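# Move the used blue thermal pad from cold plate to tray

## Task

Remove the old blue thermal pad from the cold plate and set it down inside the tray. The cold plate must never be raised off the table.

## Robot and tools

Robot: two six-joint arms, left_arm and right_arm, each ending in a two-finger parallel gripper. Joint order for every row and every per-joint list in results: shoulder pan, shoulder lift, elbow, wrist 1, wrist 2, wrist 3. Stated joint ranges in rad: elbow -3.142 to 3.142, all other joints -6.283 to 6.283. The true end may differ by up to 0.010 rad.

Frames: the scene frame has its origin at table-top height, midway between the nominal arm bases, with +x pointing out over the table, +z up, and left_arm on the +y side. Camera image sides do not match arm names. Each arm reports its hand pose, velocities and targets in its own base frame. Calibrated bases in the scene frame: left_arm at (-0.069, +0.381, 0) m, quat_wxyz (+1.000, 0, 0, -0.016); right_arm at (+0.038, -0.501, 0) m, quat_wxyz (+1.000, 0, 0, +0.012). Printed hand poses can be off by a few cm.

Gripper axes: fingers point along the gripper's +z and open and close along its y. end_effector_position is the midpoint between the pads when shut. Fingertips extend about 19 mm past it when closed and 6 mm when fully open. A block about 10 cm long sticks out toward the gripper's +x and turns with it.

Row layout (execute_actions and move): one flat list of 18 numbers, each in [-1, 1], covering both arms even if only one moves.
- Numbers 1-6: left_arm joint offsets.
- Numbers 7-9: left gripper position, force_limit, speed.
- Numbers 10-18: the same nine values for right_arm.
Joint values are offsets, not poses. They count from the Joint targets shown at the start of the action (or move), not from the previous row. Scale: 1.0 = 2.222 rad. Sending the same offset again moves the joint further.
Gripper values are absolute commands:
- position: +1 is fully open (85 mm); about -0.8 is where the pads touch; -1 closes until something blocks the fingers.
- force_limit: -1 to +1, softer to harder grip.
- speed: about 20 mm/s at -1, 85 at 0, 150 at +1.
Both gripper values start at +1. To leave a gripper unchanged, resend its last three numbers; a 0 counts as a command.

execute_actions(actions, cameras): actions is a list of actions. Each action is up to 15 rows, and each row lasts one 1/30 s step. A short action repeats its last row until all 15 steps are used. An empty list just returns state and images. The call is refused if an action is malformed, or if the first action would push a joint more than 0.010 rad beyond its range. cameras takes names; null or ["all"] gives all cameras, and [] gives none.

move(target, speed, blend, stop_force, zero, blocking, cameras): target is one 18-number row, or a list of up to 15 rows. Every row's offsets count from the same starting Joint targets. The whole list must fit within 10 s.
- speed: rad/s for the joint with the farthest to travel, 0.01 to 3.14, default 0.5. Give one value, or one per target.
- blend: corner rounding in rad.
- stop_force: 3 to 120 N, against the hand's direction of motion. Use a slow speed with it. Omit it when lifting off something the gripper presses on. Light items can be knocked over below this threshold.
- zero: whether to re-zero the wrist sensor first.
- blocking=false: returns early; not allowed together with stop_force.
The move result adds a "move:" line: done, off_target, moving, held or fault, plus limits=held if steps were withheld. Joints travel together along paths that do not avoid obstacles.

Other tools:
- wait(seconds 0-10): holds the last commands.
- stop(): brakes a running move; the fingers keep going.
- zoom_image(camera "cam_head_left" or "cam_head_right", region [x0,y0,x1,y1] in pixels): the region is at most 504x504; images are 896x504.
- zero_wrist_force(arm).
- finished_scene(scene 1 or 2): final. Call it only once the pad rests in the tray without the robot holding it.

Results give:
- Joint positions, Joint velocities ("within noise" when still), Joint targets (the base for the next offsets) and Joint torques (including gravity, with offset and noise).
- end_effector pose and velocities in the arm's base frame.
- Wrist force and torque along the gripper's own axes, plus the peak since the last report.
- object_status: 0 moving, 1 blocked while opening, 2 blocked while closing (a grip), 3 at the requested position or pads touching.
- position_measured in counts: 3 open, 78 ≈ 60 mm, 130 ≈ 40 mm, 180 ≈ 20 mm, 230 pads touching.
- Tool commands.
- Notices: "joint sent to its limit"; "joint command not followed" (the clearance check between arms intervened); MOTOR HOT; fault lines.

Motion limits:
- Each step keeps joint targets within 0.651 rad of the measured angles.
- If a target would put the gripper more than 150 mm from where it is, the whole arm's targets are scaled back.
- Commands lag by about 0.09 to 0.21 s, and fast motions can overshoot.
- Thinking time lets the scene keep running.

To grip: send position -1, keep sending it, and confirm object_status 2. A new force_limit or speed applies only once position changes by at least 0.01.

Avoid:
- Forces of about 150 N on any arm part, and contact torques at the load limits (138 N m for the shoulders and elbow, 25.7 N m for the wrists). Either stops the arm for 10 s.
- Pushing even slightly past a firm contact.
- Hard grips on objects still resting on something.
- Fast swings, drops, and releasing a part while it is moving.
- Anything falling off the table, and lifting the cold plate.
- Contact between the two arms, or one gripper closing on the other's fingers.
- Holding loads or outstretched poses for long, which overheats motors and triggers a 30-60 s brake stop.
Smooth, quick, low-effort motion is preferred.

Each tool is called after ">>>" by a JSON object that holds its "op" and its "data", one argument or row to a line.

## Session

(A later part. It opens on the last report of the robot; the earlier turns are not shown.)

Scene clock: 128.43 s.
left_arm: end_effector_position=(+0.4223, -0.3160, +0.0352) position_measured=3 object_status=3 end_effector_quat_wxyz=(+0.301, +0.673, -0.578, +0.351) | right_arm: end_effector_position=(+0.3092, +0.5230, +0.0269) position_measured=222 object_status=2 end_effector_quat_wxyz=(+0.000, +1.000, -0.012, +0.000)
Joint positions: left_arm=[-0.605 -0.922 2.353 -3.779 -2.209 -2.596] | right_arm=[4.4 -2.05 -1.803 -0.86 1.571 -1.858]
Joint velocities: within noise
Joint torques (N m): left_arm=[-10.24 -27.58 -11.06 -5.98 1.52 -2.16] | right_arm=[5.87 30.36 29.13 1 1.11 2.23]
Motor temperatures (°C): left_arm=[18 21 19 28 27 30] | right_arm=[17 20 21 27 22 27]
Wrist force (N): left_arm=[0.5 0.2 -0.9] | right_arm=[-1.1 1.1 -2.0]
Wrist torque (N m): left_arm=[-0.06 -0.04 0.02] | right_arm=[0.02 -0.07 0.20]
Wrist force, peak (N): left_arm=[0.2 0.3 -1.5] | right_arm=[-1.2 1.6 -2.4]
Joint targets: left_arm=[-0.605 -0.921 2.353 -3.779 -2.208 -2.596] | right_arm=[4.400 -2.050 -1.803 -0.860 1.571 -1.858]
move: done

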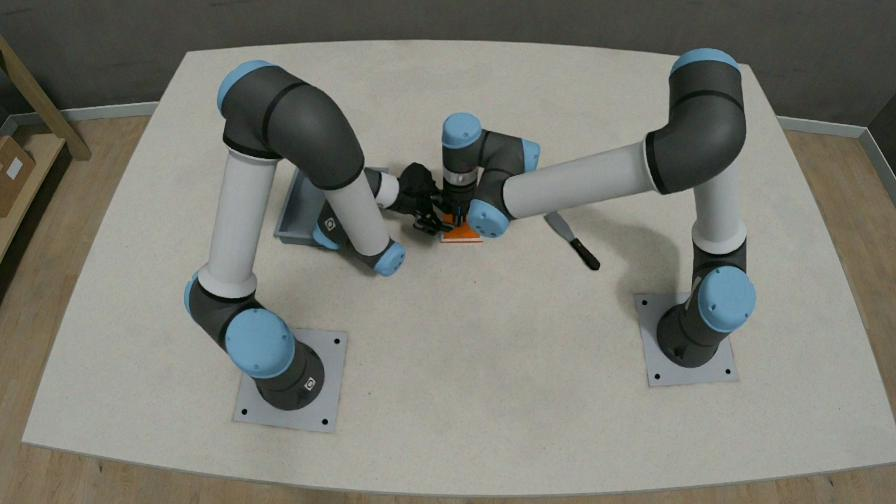

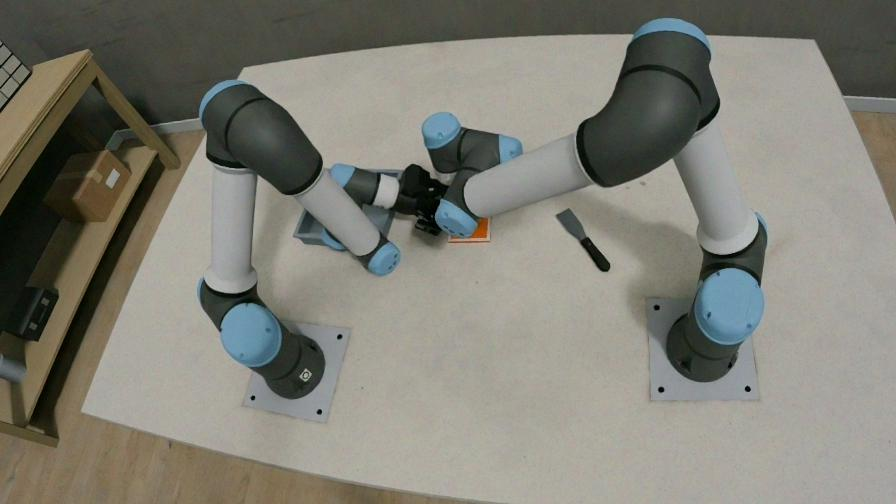

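>>> {"op": "move", "data": {
  "target": [0,0.0296,-0.0045,-0.0250,0,0,1,1,1,0,0,0,0,0,0,-1,0.3,-1],
  "speed": 0.015,
  "stop_force": 12,
  "cameras": ["cam_head_left"]
}}

>>> {"op": "zoom_image", "data": {
  "camera": "cam_head_left",
  "region": [410, 160, 520, 260]
}}

Scene clock: 133.43 s.
left_arm: end_effector_position=(+0.4222, -0.3160, +0.0337) position_measured=3 object_status=3 end_effector_quat_wxyz=(+0.301, +0.673, -0.578, +0.350) | right_arm: end_effector_position=(+0.3092, +0.5230, +0.0269) position_measured=222 object_status=2 end_effector_quat_wxyz=(+0.000, +1.000, -0.012, +0.000)
Joint positions: left_arm=[-0.605 -0.918 2.353 -3.78 -2.208 -2.596] | right_arm=[4.4 -2.05 -1.803 -0.86 1.571 -1.858]
Joint velocities: within noise
Joint torques (N m): left_arm=[-0.84 -34.45 -5.71 -3.63 -1.22 0.12] | right_arm=[3.68 30.88 28.65 1 0.92 2.15]
Motor temperatures (°C): left_arm=[18 21 19 28 27 30] | right_arm=[17 20 21 27 22 27]
Wrist force (N): left_arm=[0.3 -0.1 -1.0] | right_arm=[-0.9 1.3 -2.2]
Wrist torque (N m): left_arm=[-0.10 0.00 0.02] | right_arm=[0.07 -0.09 0.20]
Wrist force, peak (N): left_arm=[0.7 0.2 -1.2] | right_arm=[-1.2 1.3 -2.2]
Joint targets: left_arm=[-0.605 -0.918 2.353 -3.780 -2.208 -2.596] | right_arm=[4.400 -2.050 -1.803 -0.860 1.571 -1.858]
Tool commands: left_gripper/position=+1.0 left_gripper/force_limit=+1.0 left_gripper/speed=+1.0 right_gripper/position=-1.0 right_gripper/force_limit=+0.3 right_gripper/speed=-1.0
FORCE FAULT: contact force on the left arm reached its limit, and that arm stopped. The contact can be on any part of that arm, not only on its tool. That arm's remaining commands of this call were not run. That arm is still stopped at the end of this call. That arm stays stopped for about 10 more seconds. Until then a move that you send moves the other arm only, and its call returns only when the move has ended. Once the stop has ended, the next robot result says so. If the stop ends while you think or write, that arm runs what you send next, counted from new Joint targets: where its joints stand when the stop ends. While its stop runs, that arm takes no new command, but its gripper still runs the gripper command that each later call begins with. Until it ends, the stop uses up actions while you think or wait. An arm that is not stopped still takes commands.
move: fault (left_arm); left_arm: the shoulder lift is farthest, 0.063 rad from its target
Images, in order (width x height): cam_head_left 896x504.

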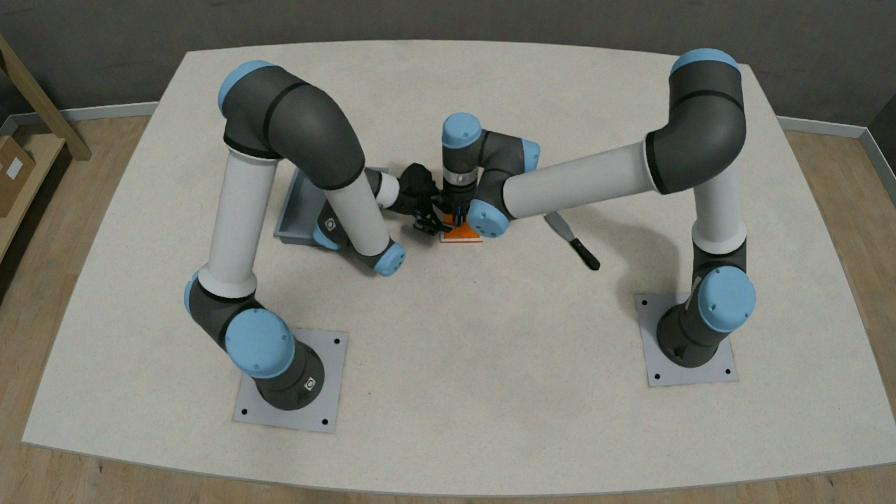

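Scaled by 4.582 from the camera's 896x504 image, which has a finer 1280x720 frame.

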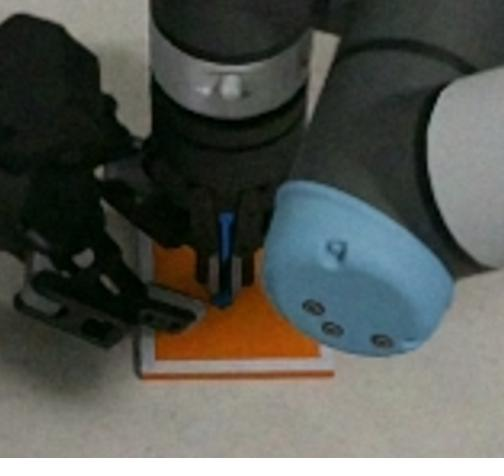

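>>> {"op": "wait", "data": {
  "seconds": 1,
  "cameras": []
}}

Scene clock: 159.20 s.
left_arm: end_effector_position=(+0.4222, -0.3160, +0.0337) position_measured=3 object_status=3 end_effector_quat_wxyz=(+0.301, +0.673, -0.578, +0.350) | right_arm: end_effector_position=(+0.3092, +0.5230, +0.0269) position_measured=222 object_status=2 end_effector_quat_wxyz=(+0.000, +1.000, -0.012, +0.000)
Joint positions: left_arm=[-0.605 -0.918 2.353 -3.78 -2.208 -2.596] | right_arm=[4.4 -2.05 -1.803 -0.86 1.571 -1.858]
Joint velocities: within noise
Joint torques (N m): left_arm=[-0.39 -36.1 -6.13 -3.96 -1.29 -0.03] | right_arm=[2.93 32.36 26.19 0.65 1 1.85]
Motor temperatures (°C): left_arm=[18 21 19 28 27 30] | right_arm=[17 20 21 27 22 27]
Wrist force (N): left_arm=[0.6 0.1 -1.0] | right_arm=[-1.0 1.1 -2.1]
Wrist torque (N m): left_arm=[-0.07 -0.05 0.02] | right_arm=[0.03 -0.07 0.20]
Wrist force, peak (N): left_arm=[0.4 0.3 -1.4] | right_arm=[-1.3 1.7 -2.0]
Joint targets: left_arm=[-0.605 -0.918 2.353 -3.780 -2.208 -2.596] | right_arm=[4.400 -2.050 -1.803 -0.860 1.571 -1.858]
Tool commands: left_gripper/position=+1.0 left_gripper/force_limit=+1.0 left_gripper/speed=+1.0 right_gripper/position=-1.0 right_gripper/force_limit=+0.3 right_gripper/speed=-1.0
FORCE FAULT, CONTINUED: the left arm's stop, for the force fault that an earlier result reported, is over. The rest of the stop counts as 19 of the actions that you can send in this scene. During its stop the left arm's controller moved it back a little. That arm's target is now where it stood when the stop ended, not its last command. That arm accepts commands again.
wait: 1.00 s; at rest from the start
No camera images: "cameras" was empty.

>>> {"op": "move", "data": {
  "target": [
    [-0.0131,-0.1139,0.0037,0.1662,0.0425,0.0232,1,1,1,0,0,0,0,0,0,-1,0.3,-1],
    [-0.0131,-0.0564,0.0048,0.1076,0.0425,0.0232,1,1,1,0,0,0,0,0,0,-1,0.3,-1]
  ],
  "speed": 0.12
}}

>>> {"op": "zoom_image", "data": {
  "camera": "cam_head_left",
  "region": [410, 160, 520, 260]
}}

>>> {"op": "zoom_image", "data": {
  "camera": "cam_head_left",
  "region": [260, 140, 420, 290]
}}

Scene clock: 165.17 s.
left_arm: end_effector_position=(+0.4228, -0.3162, +0.0368) position_measured=3 object_status=3 end_effector_quat_wxyz=(+0.298, +0.675, -0.579, +0.346) | right_arm: end_effector_position=(+0.3092, +0.5230, +0.0269) position_measured=222 object_status=2 end_effector_quat_wxyz=(+0.000, +1.000, -0.012, +0.000)
Joint positions: left_arm=[-0.608 -0.937 2.353 -3.752 -2.201 -2.593] | right_arm=[4.4 -2.05 -1.803 -0.86 1.571 -1.858]
Joint velocities: within noise
Joint torques (N m): left_arm=[10.97 -29.56 -11.05 -6.17 -3.76 -1.99] | right_arm=[3.49 32.3 25.3 0.93 1.15 1.87]
Motor temperatures (°C): left_arm=[18 21 19 28 27 30] | right_arm=[17 20 21 27 22 27]
Wrist force (N): left_arm=[0.5 0.2 -1.2] | right_arm=[-1.0 1.4 -2.0]
Wrist torque (N m): left_arm=[-0.06 -0.02 0.02] | right_arm=[0.07 -0.09 0.20]
Wrist force, peak (N): left_arm=[1.1 0.2 -1.2] | right_arm=[-1.0 1.5 -2.2]
Joint targets: left_arm=[-0.607 -0.937 2.353 -3.753 -2.202 -2.593] | right_arm=[4.400 -2.050 -1.803 -0.860 1.571 -1.858]
move: held (left_arm; a check stopped the path); path passed 0 of 2 targets; limits=held; left_arm: the wrist 1 is farthest, 0.211 rad from its target
joint command not followed: on one or more control steps a check withheld the commanded joint targets of the left arm, and it was not sent them on those steps.
cause: the commanded joint targets, or the way to them, would bring a part of the robot too close to another arm (this arm's gripper and the right arm's gripper).

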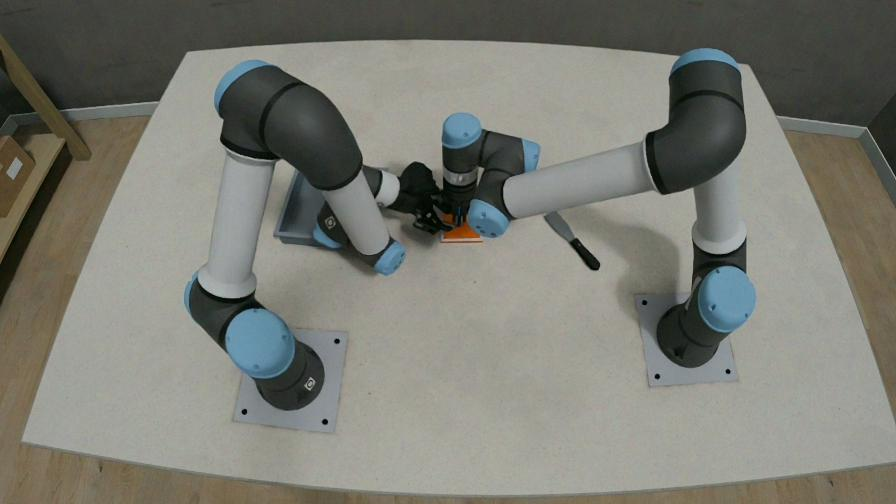

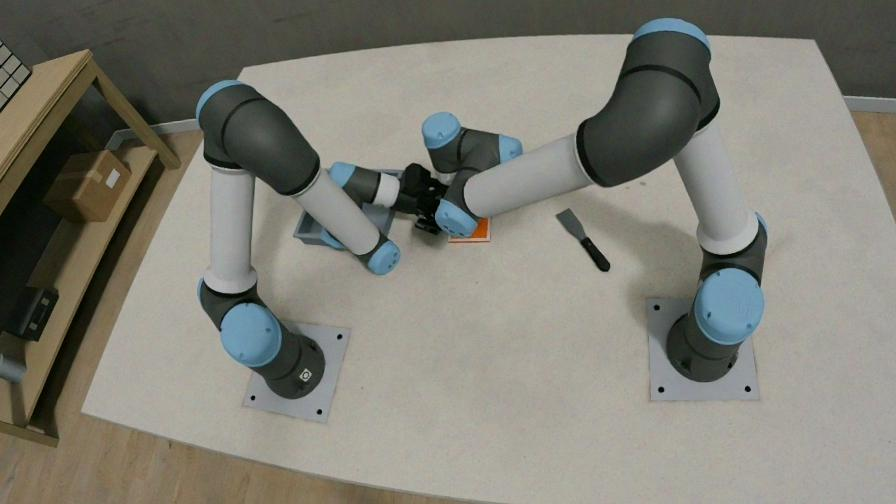

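Scaled by 4.582 from the camera's 896x504 image, which has a finer 1280x720 frame.

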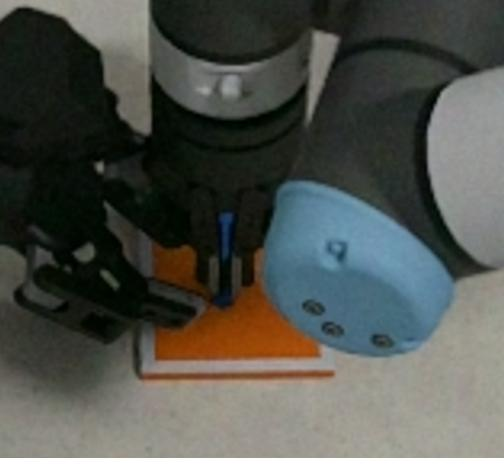

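Scaled by 3.150 from the camera's 896x504 image, which has a finer 1280x720 frame.

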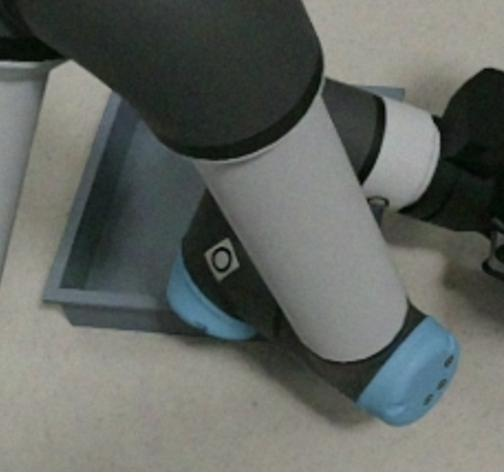

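>>> {"op": "move", "data": {
  "target": [
    [0.1101,-0.1128,0.0563,0.1253,-0.0731,0.1095,1,1,1,0,0,0,0,0,0,-1,0.3,-1],
    [-0.1211,0.0139,0.0843,-0.1845,0.2501,-0.2230,1,1,1,0,0,0,0,0,0,-1,0.3,-1]
  ],
  "speed": [0.2,0.25]
}}

>>> {"op": "zoom_image", "data": {
  "camera": "cam_head_left",
  "region": [400, 160, 520, 260]
}}

>>> {"op": "zoom_image", "data": {
  "camera": "cam_head_left",
  "region": [260, 140, 420, 290]
}}

Scene clock: 193.23 s.
left_arm: end_effector_position=(+0.4102, -0.3143, +0.0395) position_measured=3 object_status=3 end_effector_quat_wxyz=(+0.215, +0.785, -0.413, +0.408) end_effector_velocity=(+0.001, +0.000, +0.000) end_effector_angular_velocity=(-0.001, -0.001, +0.004) | right_arm: end_effector_position=(+0.3092, +0.5230, +0.0269) position_measured=222 object_status=2 end_effector_quat_wxyz=(+0.000, +1.000, -0.012, +0.000)
Joint positions: left_arm=[-0.876 -0.906 2.541 -4.162 -1.646 -3.088] | right_arm=[4.4 -2.05 -1.803 -0.86 1.571 -1.858]
Joint velocities: left_arm=[-0.001 0.001 0 -0.002 0.005 -0.003] | right_arm=[within noise]
Joint torques (N m): left_arm=[-12.09 -22.86 4.14 -6.56 2.24 -1.48] | right_arm=[2.98 34.01 21.98 0.79 0.82 1.81]
Motor temperatures (°C): left_arm=[18 21 19 28 27 30] | right_arm=[17 20 21 27 22 27]
Wrist force (N): left_arm=[0.3 0.3 -0.6] | right_arm=[-1.2 1.3 -1.8]
Wrist torque (N m): left_arm=[-0.02 0.00 0.01] | right_arm=[0.06 -0.04 0.21]
Wrist force, peak (N): left_arm=[0.2 0.3 -1.8] | right_arm=[-0.8 1.4 -2.5]
Joint targets: left_arm=[-0.876 -0.906 2.541 -4.163 -1.646 -3.088] | right_arm=[4.400 -2.050 -1.803 -0.860 1.571 -1.858]
move: done

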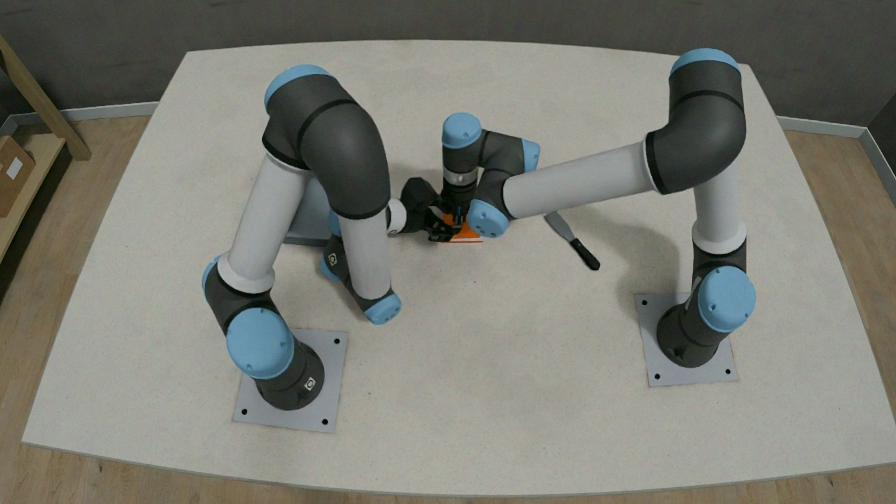

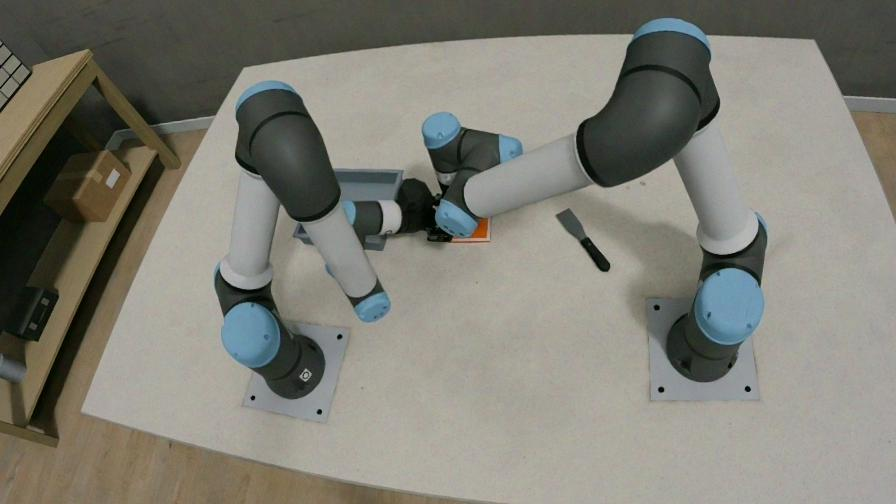

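Scaled by 4.200 from the camera's 896x504 image, which has a finer 1280x720 frame.

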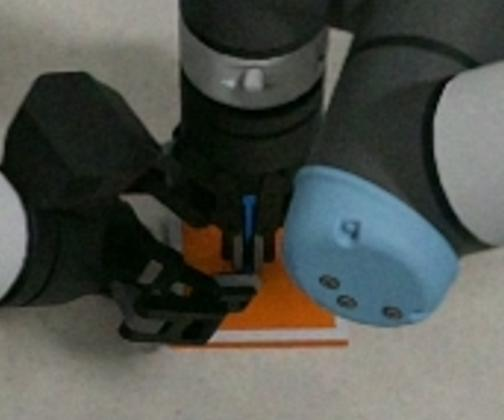

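Scaled by 3.150 from the camera's 896x504 image, which has a finer 1280x720 frame.

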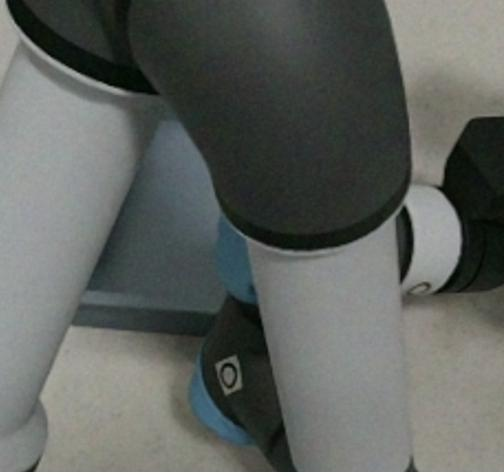

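>>> {"op": "move", "data": {
  "target": [0,0.0514,-0.0095,-0.0419,0,0,1,1,1,0,0,0,0,0,0,-1,0.3,-1],
  "speed": 0.02,
  "stop_force": 8
}}

>>> {"op": "zoom_image", "data": {
  "camera": "cam_head_left",
  "region": [400, 160, 520, 260]
}}

Scene clock: 201.67 s.
left_arm: end_effector_position=(+0.4104, -0.3147, +0.0183) position_measured=3 object_status=3 end_effector_quat_wxyz=(+0.215, +0.785, -0.413, +0.408) | right_arm: end_effector_position=(+0.3092, +0.5230, +0.0269) position_measured=222 object_status=2 end_effector_quat_wxyz=(+0.000, +1.000, -0.012, +0.000)
Joint positions: left_arm=[-0.876 -0.819 2.525 -4.233 -1.646 -3.088] | right_arm=[4.4 -2.05 -1.803 -0.86 1.571 -1.858]
Joint velocities: within noise
Joint torques (N m): left_arm=[-11.76 -39.6 6.33 0.4 2.22 -0.73] | right_arm=[3.78 34.92 22.45 0.9 1.01 1.54]
Motor temperatures (°C): left_arm=[18 21 19 28 27 30] | right_arm=[17 20 21 27 22 27]
Wrist force (N): left_arm=[4.8 0.4 -6.8] | right_arm=[-0.8 1.2 -1.8]
Wrist torque (N m): left_arm=[-0.32 -0.05 -0.21] | right_arm=[0.05 -0.09 0.20]
Wrist force, peak (N): left_arm=[7.4 0.4 -8.6] | right_arm=[-1.2 1.5 -2.2]
Joint targets: left_arm=[-0.876 -0.819 2.525 -4.233 -1.646 -3.088] | right_arm=[4.400 -2.050 -1.803 -0.860 1.571 -1.858]
move: contact (left_arm); left_arm: the shoulder lift is farthest, 0.027 rad from its target

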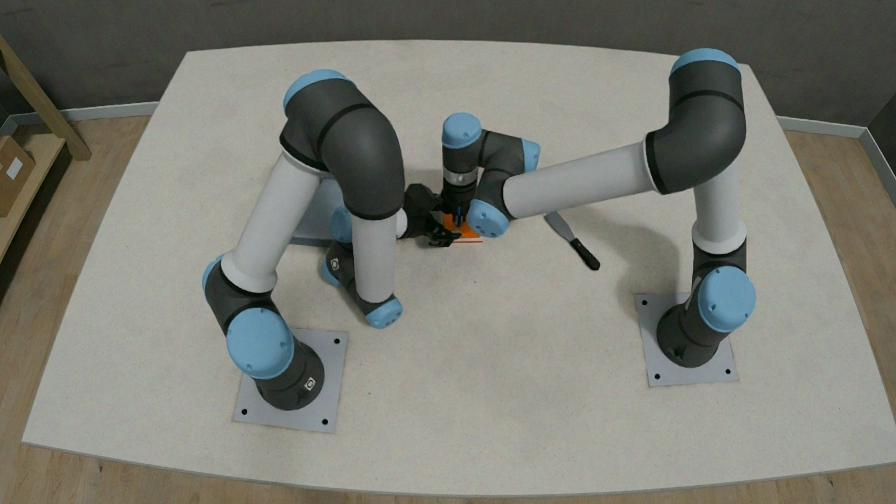

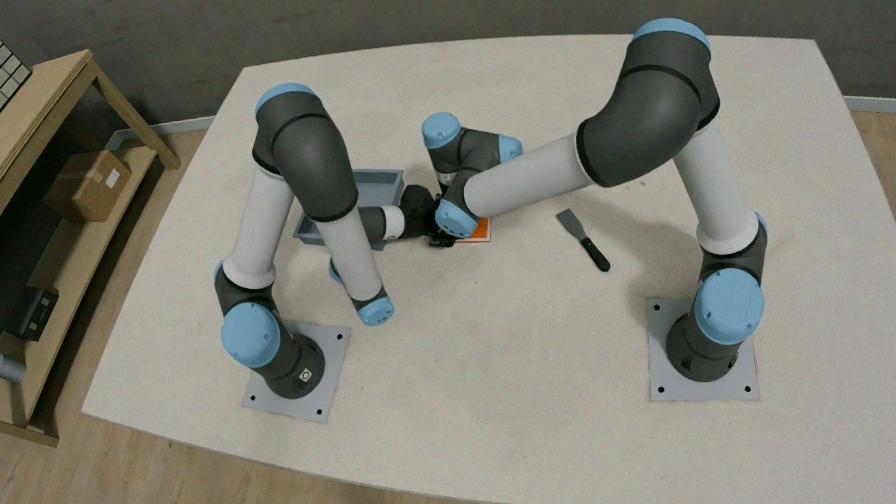

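Scaled by 4.200 from the camera's 896x504 image, which has a finer 1280x720 frame.

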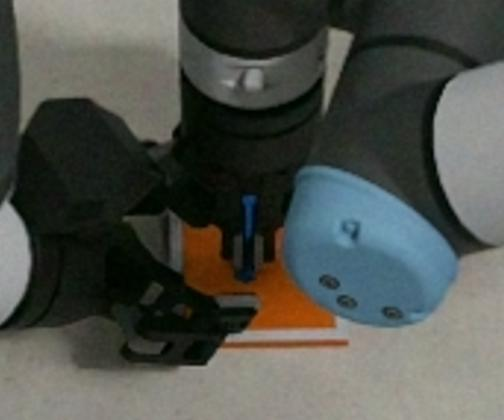

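>>> {"op": "move", "data": {
  "target": [0,0.00275,-0.0005,-0.00224,0,0,1,1,1,0,0,0,0,0,0,-1,0.3,-1],
  "speed": 0.01,
  "stop_force": 25,
  "cameras": []
}}

Scene clock: 207.17 s.
left_arm: end_effector_position=(+0.4104, -0.3147, +0.0172) position_measured=3 object_status=3 end_effector_quat_wxyz=(+0.215, +0.785, -0.413, +0.409) | right_arm: end_effector_position=(+0.3092, +0.5230, +0.0269) position_measured=222 object_status=2 end_effector_quat_wxyz=(+0.000, +1.000, -0.012, +0.000)
Joint positions: left_arm=[-0.876 -0.815 2.524 -4.237 -1.646 -3.088] | right_arm=[4.4 -2.05 -1.803 -0.86 1.571 -1.858]
Joint velocities: within noise
Joint torques (N m): left_arm=[-11.55 -27.88 8.33 6.82 1.99 1.73] | right_arm=[2.94 34.79 21.34 0.95 0.94 1.83]
Motor temperatures (°C): left_arm=[18 21 19 28 27 30] | right_arm=[17 20 21 27 22 27]
Wrist force (N): left_arm=[20.7 -0.1 -27.6] | right_arm=[-1.0 1.5 -1.9]
Wrist torque (N m): left_arm=[-1.25 -0.18 -0.93] | right_arm=[0.08 -0.07 0.20]
Wrist force, peak (N): left_arm=[22.8 0.0 -28.7] | right_arm=[-1.1 1.6 -2.0]
Joint targets: left_arm=[-0.876 -0.815 2.524 -4.237 -1.646 -3.088] | right_arm=[4.400 -2.050 -1.803 -0.860 1.571 -1.858]
move: contact (left_arm)
No camera images: "cameras" was empty.

>>> {"op": "move", "data": {
  "target": [0,0,0,0,0,0,1,1,1,0,0.0057,0.0026,-0.0084,0,0,-1,0.3,-1],
  "speed": 0.02,
  "cameras": ["cam_head_left"]
}}

>>> {"op": "zoom_image", "data": {
  "camera": "cam_head_left",
  "region": [430, 180, 500, 250]
}}

Scene clock: 211.53 s.
left_arm: end_effector_position=(+0.4104, -0.3147, +0.0172) position_measured=3 object_status=3 end_effector_quat_wxyz=(+0.215, +0.785, -0.413, +0.409) | right_arm: end_effector_position=(+0.3092, +0.5229, +0.0347) position_measured=222 object_status=2 end_effector_quat_wxyz=(+0.000, +1.000, -0.012, +0.000)
Joint positions: left_arm=[-0.876 -0.815 2.524 -4.237 -1.646 -3.088] | right_arm=[4.4 -2.037 -1.797 -0.879 1.571 -1.858]
Joint velocities: within noise
Joint torques (N m): left_arm=[-12.36 -26.73 4.81 1.73 2.13 1.68] | right_arm=[3.02 52.05 33.53 0.56 0.82 1.95]
Motor temperatures (°C): left_arm=[18 21 19 28 27 30] | right_arm=[17 20 21 27 22 27]
Wrist force (N): left_arm=[21.1 0.1 -27.1] | right_arm=[2.1 1.2 5.0]
Wrist torque (N m): left_arm=[-1.22 -0.21 -0.94] | right_arm=[0.05 -0.07 0.21]
Wrist force, peak (N): left_arm=[21.5 0.1 -27.6] | right_arm=[1.2 -0.7 6.6]
Joint targets: left_arm=[-0.876 -0.815 2.524 -4.237 -1.646 -3.088] | right_arm=[4.400 -2.037 -1.797 -0.879 1.571 -1.858]
move: done
Images, in order (width x height): cam_head_left 896x504.

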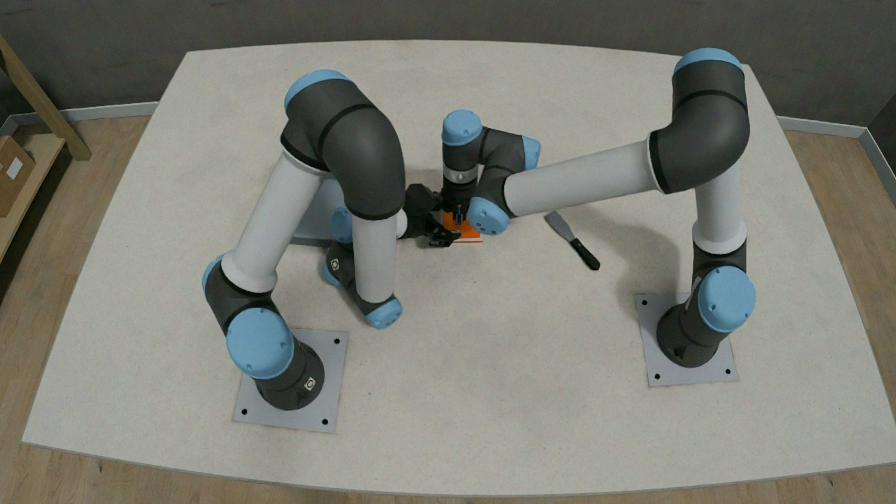

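Scaled by 7.200 from the camera's 896x504 image, which has a finer 1280x720 frame.

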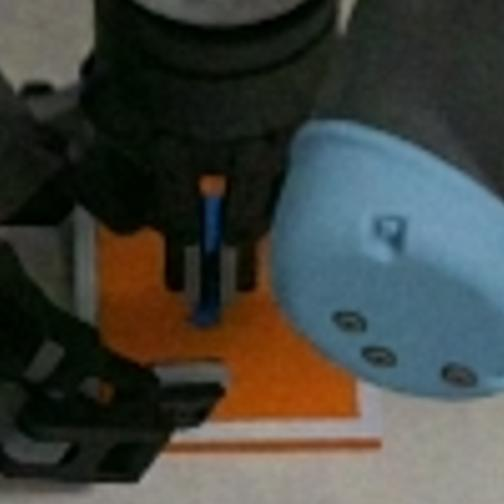

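>>> {"op": "move", "data": {
  "target": [0,0,0,0,0,0,1,1,1,0,0.0076,0.0038,-0.0114,0,0,-1,0.3,-1],
  "speed": 0.02,
  "cameras": ["cam_head_left"]
}}

>>> {"op": "zoom_image", "data": {
  "camera": "cam_head_left",
  "region": [430, 180, 500, 250]
}}

Scene clock: 216.17 s.
left_arm: end_effector_position=(+0.4104, -0.3147, +0.0172) position_measured=3 object_status=3 end_effector_quat_wxyz=(+0.215, +0.785, -0.413, +0.409) | right_arm: end_effector_position=(+0.3091, +0.5227, +0.0456) position_measured=222 object_status=2 end_effector_quat_wxyz=(+0.000, +1.000, -0.012, +0.000)
Joint positions: left_arm=[-0.876 -0.815 2.524 -4.237 -1.646 -3.088] | right_arm=[4.4 -2.02 -1.788 -0.904 1.571 -1.858]
Joint velocities: within noise
Joint torques (N m): left_arm=[-11.29 -24.61 1.76 2.14 2.26 1.79] | right_arm=[2.93 53.69 34.35 0.24 0.89 1.68]
Motor temperatures (°C): left_arm=[18 21 19 28 27 30] | right_arm=[17 20 21 27 22 27]
Wrist force (N): left_arm=[21.1 0.7 -27.8] | right_arm=[3.4 0.4 5.5]
Wrist torque (N m): left_arm=[-1.23 -0.18 -0.95] | right_arm=[0.06 -0.06 0.19]
Wrist force, peak (N): left_arm=[21.4 0.7 -28.0] | right_arm=[3.7 0.6 5.8]
Joint targets: left_arm=[-0.876 -0.815 2.524 -4.237 -1.646 -3.088] | right_arm=[4.400 -2.020 -1.788 -0.904 1.571 -1.858]
move: done
Images, in order (width x height): cam_head_left 896x504.

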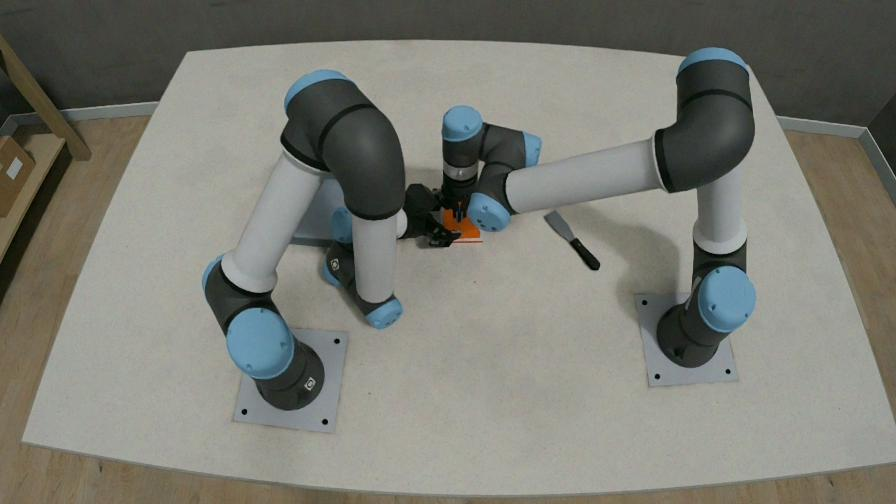

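Scaled by 7.200 from the camera's 896x504 image, which has a finer 1280x720 frame.

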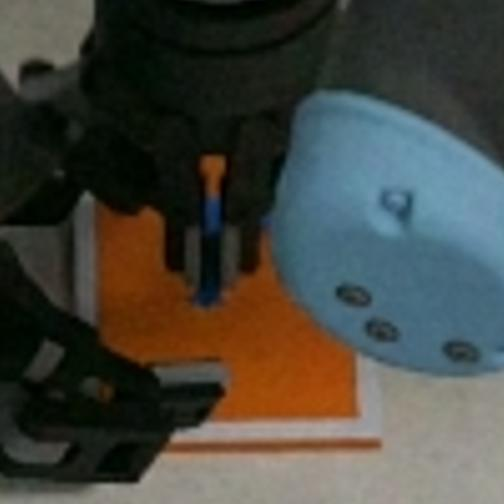

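>>> {"op": "move", "data": {
  "target": [0,0,0,0,0,0,1,1,1,0,0.0172,0.0106,-0.0278,0,0,-1,0.3,-1],
  "speed": 0.03,
  "cameras": ["cam_head_left"]
}}

>>> {"op": "zoom_image", "data": {
  "camera": "cam_head_left",
  "region": [430, 180, 500, 250]
}}

Scene clock: 220.37 s.
left_arm: end_effector_position=(+0.4104, -0.3147, +0.0172) position_measured=3 object_status=3 end_effector_quat_wxyz=(+0.215, +0.785, -0.413, +0.409) | right_arm: end_effector_position=(+0.3091, +0.5227, +0.0630) position_measured=222 object_status=2 end_effector_quat_wxyz=(+0.000, +1.000, -0.012, +0.000) end_effector_velocity=(+0.000, +0.000, -0.002) end_effector_angular_velocity=(+0.000, +0.001, +0.000)
Joint positions: left_arm=[-0.876 -0.815 2.524 -4.237 -1.646 -3.088] | right_arm=[4.4 -1.995 -1.773 -0.945 1.571 -1.858]
Joint velocities: left_arm=[within noise] | right_arm=[0 -0.003 -0.002 0.005 0.001 0]
Joint torques (N m): left_arm=[-11.87 -25.36 -1.58 2.26 1.86 1.55] | right_arm=[3.34 27.05 13.49 5.57 0.74 1.45]
Motor temperatures (°C): left_arm=[18 21 19 28 27 30] | right_arm=[17 20 21 27 22 27]
Wrist force (N): left_arm=[21.2 -0.1 -26.9] | right_arm=[-0.6 0.5 0.1]
Wrist torque (N m): left_arm=[-1.16 -0.20 -0.94] | right_arm=[0.05 -0.03 0.20]
Wrist force, peak (N): left_arm=[21.3 0.6 -27.9] | right_arm=[3.7 0.3 5.8]
Joint targets: left_arm=[-0.876 -0.815 2.524 -4.237 -1.646 -3.088] | right_arm=[4.400 -1.995 -1.773 -0.944 1.571 -1.858]
move: held (right_arm; a check stopped the path); limits=held; right_arm: the wrist 1 is farthest, 0.021 rad from its target
joint command not followed: on one or more control steps a check withheld the commanded joint targets of the right arm, and it was not sent them on those steps.
cause: the commanded joint targets, or the way to them, would bring a part of the robot too close to another arm (this arm's gripper and the left arm's gripper).
Images, in order (width x height): cam_head_left 896x504.

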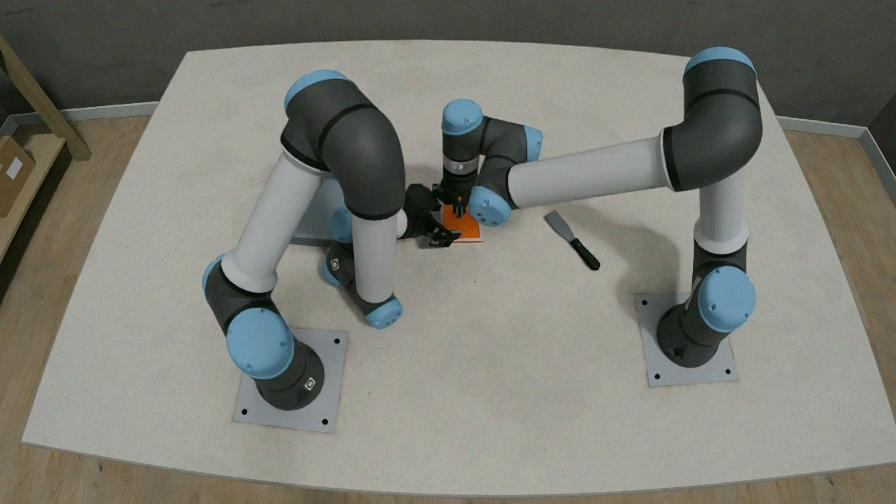

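Scaled by 7.200 from the camera's 896x504 image, which has a finer 1280x720 frame.

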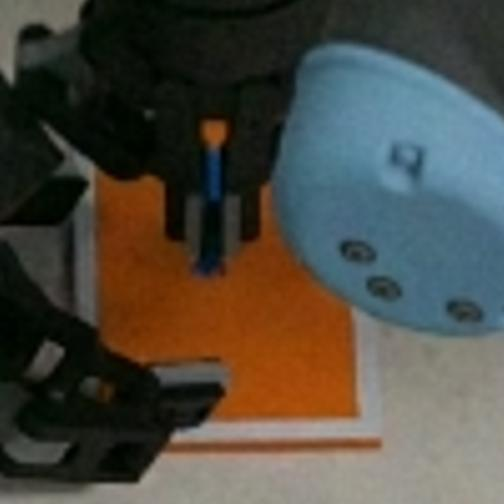

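>>> {"op": "move", "data": {
  "target": [
    [-0.0110,0.0020,0.0090,0,0,0,1,1,1,0,0,0,0,0,0,-1,0.3,-1],
    [0.2311,-0.1677,-0.0206,0.3432,-0.3233,0.3323,1,1,1,0,0,0,0,0,0,-1,0.3,-1]
  ],
  "speed": [0.03,0.2],
  "cameras": ["cam_head_left"]
}}

>>> {"op": "zoom_image", "data": {
  "camera": "cam_head_left",
  "region": [400, 160, 520, 260]
}}

Scene clock: 231.40 s.
left_arm: end_effector_position=(+0.4055, -0.2074, +0.0896) position_measured=3 object_status=3 end_effector_quat_wxyz=(+0.301, +0.673, -0.578, +0.350) | right_arm: end_effector_position=(+0.3091, +0.5226, +0.0627) position_measured=222 object_status=2 end_effector_quat_wxyz=(+0.000, +1.000, -0.012, +0.000)
Joint positions: left_arm=[-0.363 -1.187 2.478 -3.475 -2.364 -2.35] | right_arm=[4.4 -1.995 -1.773 -0.944 1.571 -1.858]
Joint velocities: within noise
Joint torques (N m): left_arm=[9.23 -38.8 -15.56 -0.84 -4.38 2.27] | right_arm=[1.91 28.36 27.38 3.82 0.7 1.8]
Motor temperatures (°C): left_arm=[18 21 19 28 27 30] | right_arm=[17 20 21 27 22 27]
Wrist force (N): left_arm=[0.0 0.1 -0.8] | right_arm=[-0.4 0.4 0.3]
Wrist torque (N m): left_arm=[-0.08 0.05 0.00] | right_arm=[0.05 -0.06 0.20]
Wrist force, peak (N): left_arm=[56.3 -18.6 -28.5] | right_arm=[-0.7 0.7 0.3]
Joint targets: left_arm=[-0.363 -1.187 2.478 -3.475 -2.364 -2.350] | right_arm=[4.400 -1.995 -1.773 -0.944 1.571 -1.858]
move: done
Images, in order (width x height): cam_head_left 896x504.

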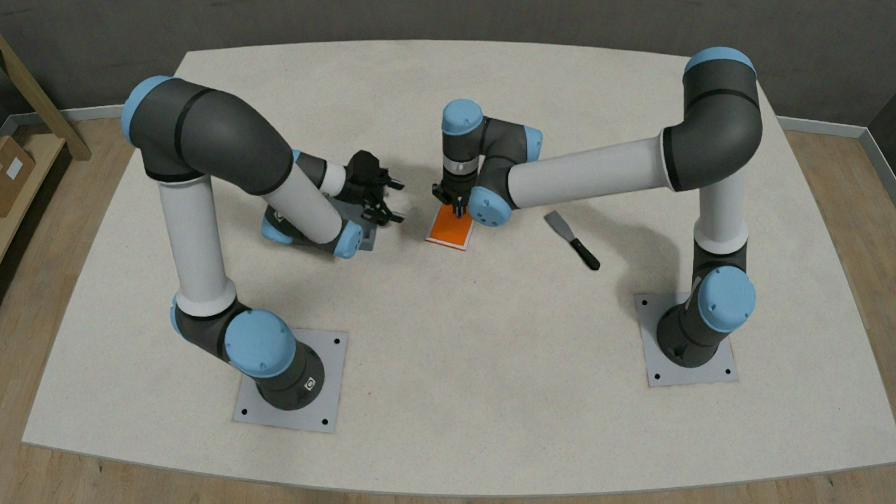

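Scaled by 4.200 from the camera's 896x504 image, which has a finer 1280x720 frame.

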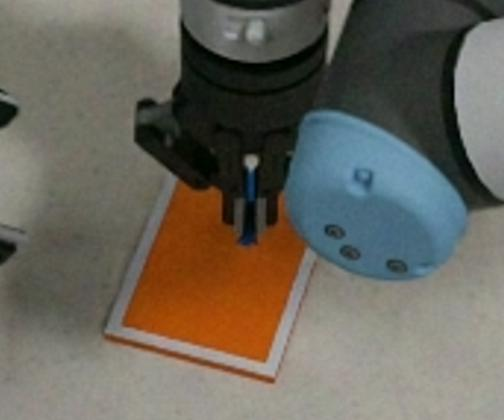

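>>> {"op": "move", "data": {
  "target": [
    [0,-0.1598,-0.0334,0.1933,0,0,1,1,1,0,0.0417,0.0414,-0.0833,0,0,-1,0.3,-1],
    [0.3992,0.0561,-0.7115,0.8074,0.3139,-0.0851,1,1,1,0,0.0417,0.0414,-0.0833,0,0,-1,0.3,-1]
  ],
  "speed": [0.25,0.7],
  "blend": [0.05,0]
}}

>>> {"op": "zoom_image", "data": {
  "camera": "cam_head_left",
  "region": [400, 150, 520, 260]
}}

Scene clock: 241.80 s.
left_arm: end_effector_position=(+0.6030, +0.4739, +0.3793) position_measured=3 object_status=3 end_effector_quat_wxyz=(-0.033, +0.988, -0.046, +0.141) | right_arm: end_effector_position=(+0.3091, +0.5227, +0.1394) position_measured=222 object_status=2 end_effector_quat_wxyz=(+0.000, +1.000, -0.012, +0.000)
Joint positions: left_arm=[0.524 -1.063 0.897 -1.681 -1.667 -2.539] | right_arm=[4.4 -1.903 -1.681 -1.129 1.571 -1.858]
Joint velocities: within noise
Joint torques (N m): left_arm=[11.62 -44.27 -31.94 -1.16 2.32 -1.73] | right_arm=[3.13 46.88 31.57 0.32 0.75 1.7]
Motor temperatures (°C): left_arm=[18 21 19 28 27 30] | right_arm=[17 20 21 27 22 27]
Wrist force (N): left_arm=[0.5 0.2 0.5] | right_arm=[-0.4 0.5 -0.1]
Wrist torque (N m): left_arm=[0.02 -0.07 0.00] | right_arm=[0.07 -0.05 0.20]
Wrist force, peak (N): left_arm=[-0.5 -2.2 -0.9] | right_arm=[-0.6 0.7 1.0]
Joint targets: left_arm=[0.524 -1.062 0.897 -1.681 -1.667 -2.539] | right_arm=[4.400 -1.903 -1.681 -1.129 1.571 -1.858]
move: done

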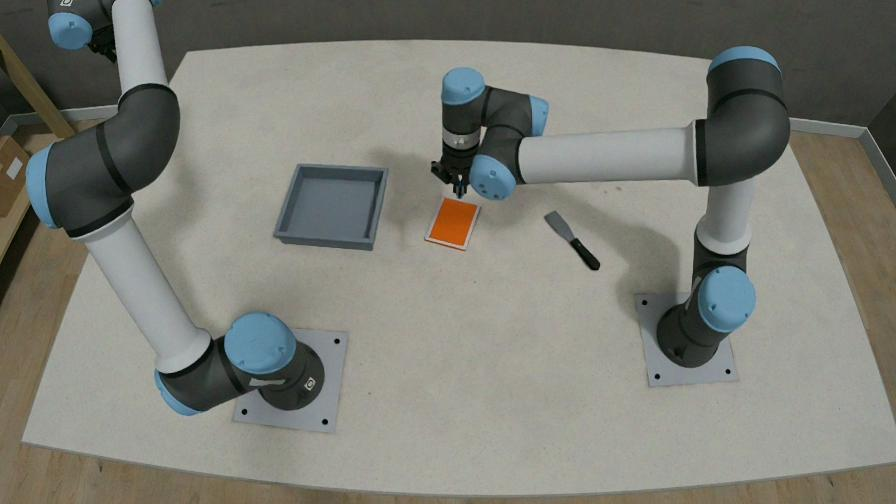

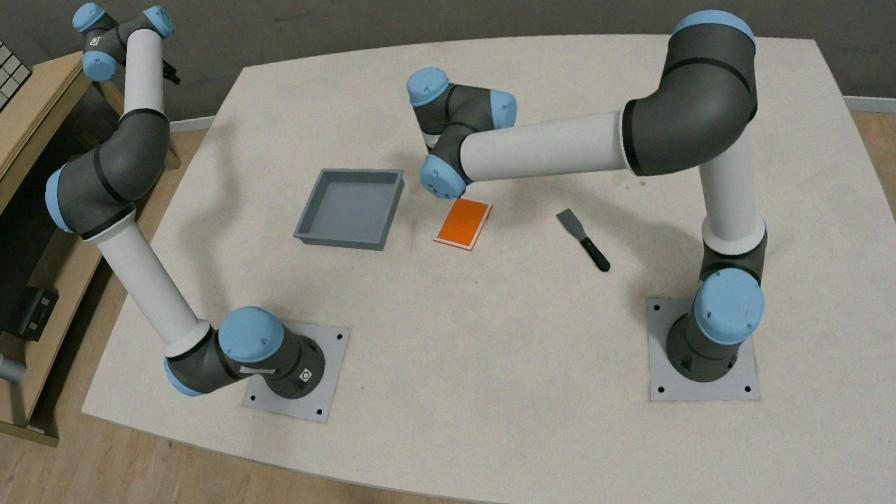

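Scaled by 4.200 from the camera's 896x504 image, which has a finer 1280x720 frame.

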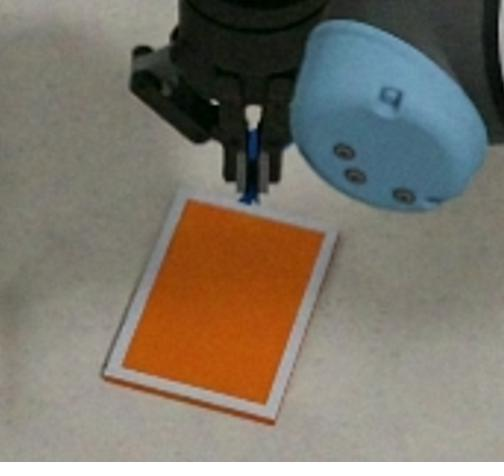

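>>> {"op": "move", "data": {
  "target": [0,0,0,0,0,0,1,1,1,0.0335,-0.3684,0.5914,-0.2228,0,0.0333,-1,0.3,-1],
  "speed": 0.5
}}

>>> {"op": "zoom_image", "data": {
  "camera": "cam_head_left",
  "region": [260, 140, 400, 260]
}}

Scene clock: 256.03 s.
left_arm: end_effector_position=(+0.6029, +0.4740, +0.3793) position_measured=3 object_status=3 end_effector_quat_wxyz=(-0.033, +0.988, -0.046, +0.141) | right_arm: end_effector_position=(+0.3371, +0.8229, +0.0998) position_measured=222 object_status=2 end_effector_quat_wxyz=(+0.000, +1.000, -0.012, +0.000)
Joint positions: left_arm=[0.524 -1.062 0.897 -1.681 -1.667 -2.539] | right_arm=[4.474 -2.721 -0.367 -1.624 1.571 -1.785]
Joint velocities: within noise
Joint torques (N m): left_arm=[9.4 -46.07 -21.87 -2.28 1.56 -1.37] | right_arm=[6.89 52.8 35.92 -0.09 0.65 3]
Motor temperatures (°C): left_arm=[18 21 19 28 27 30] | right_arm=[17 20 21 27 22 27]
Wrist force (N): left_arm=[0.1 -0.3 0.4] | right_arm=[-0.7 0.5 0.1]
Wrist torque (N m): left_arm=[-0.05 -0.02 0.00] | right_arm=[0.07 -0.02 0.22]
Wrist force, peak (N): left_arm=[0.6 -0.1 0.6] | right_arm=[-0.6 1.5 0.4]
Joint targets: left_arm=[0.524 -1.062 0.897 -1.681 -1.667 -2.539] | right_arm=[4.474 -2.721 -0.367 -1.624 1.571 -1.785]
move: done

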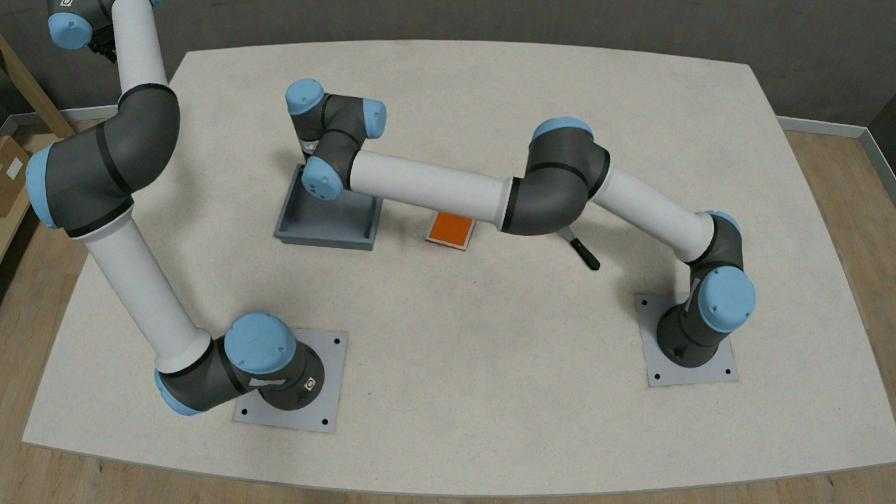

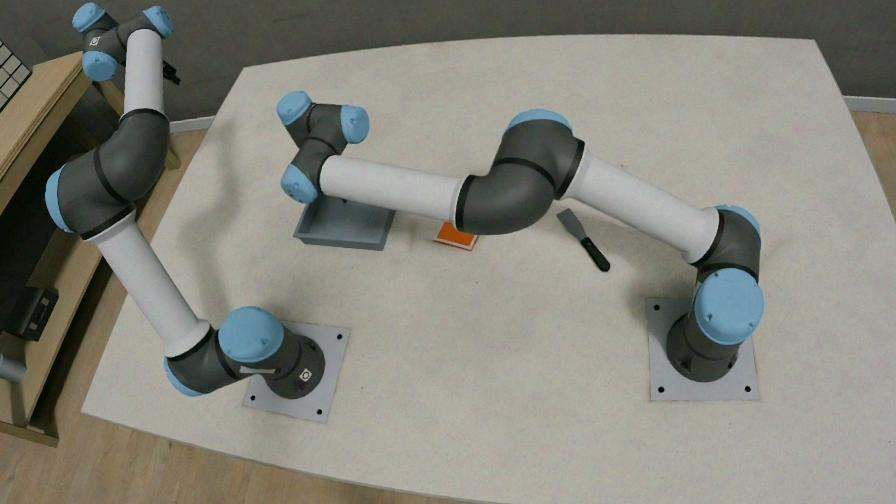

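Scaled by 3.600 from the camera's 896x504 image, which has a finer 1280x720 frame.

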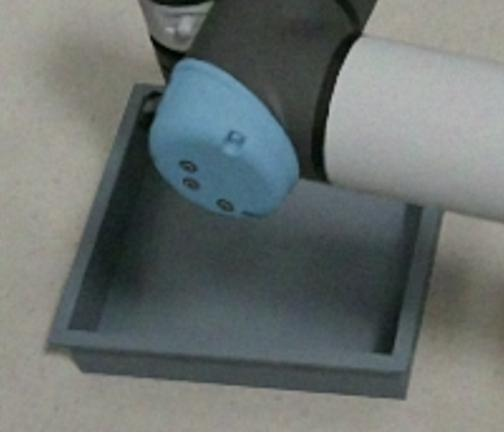

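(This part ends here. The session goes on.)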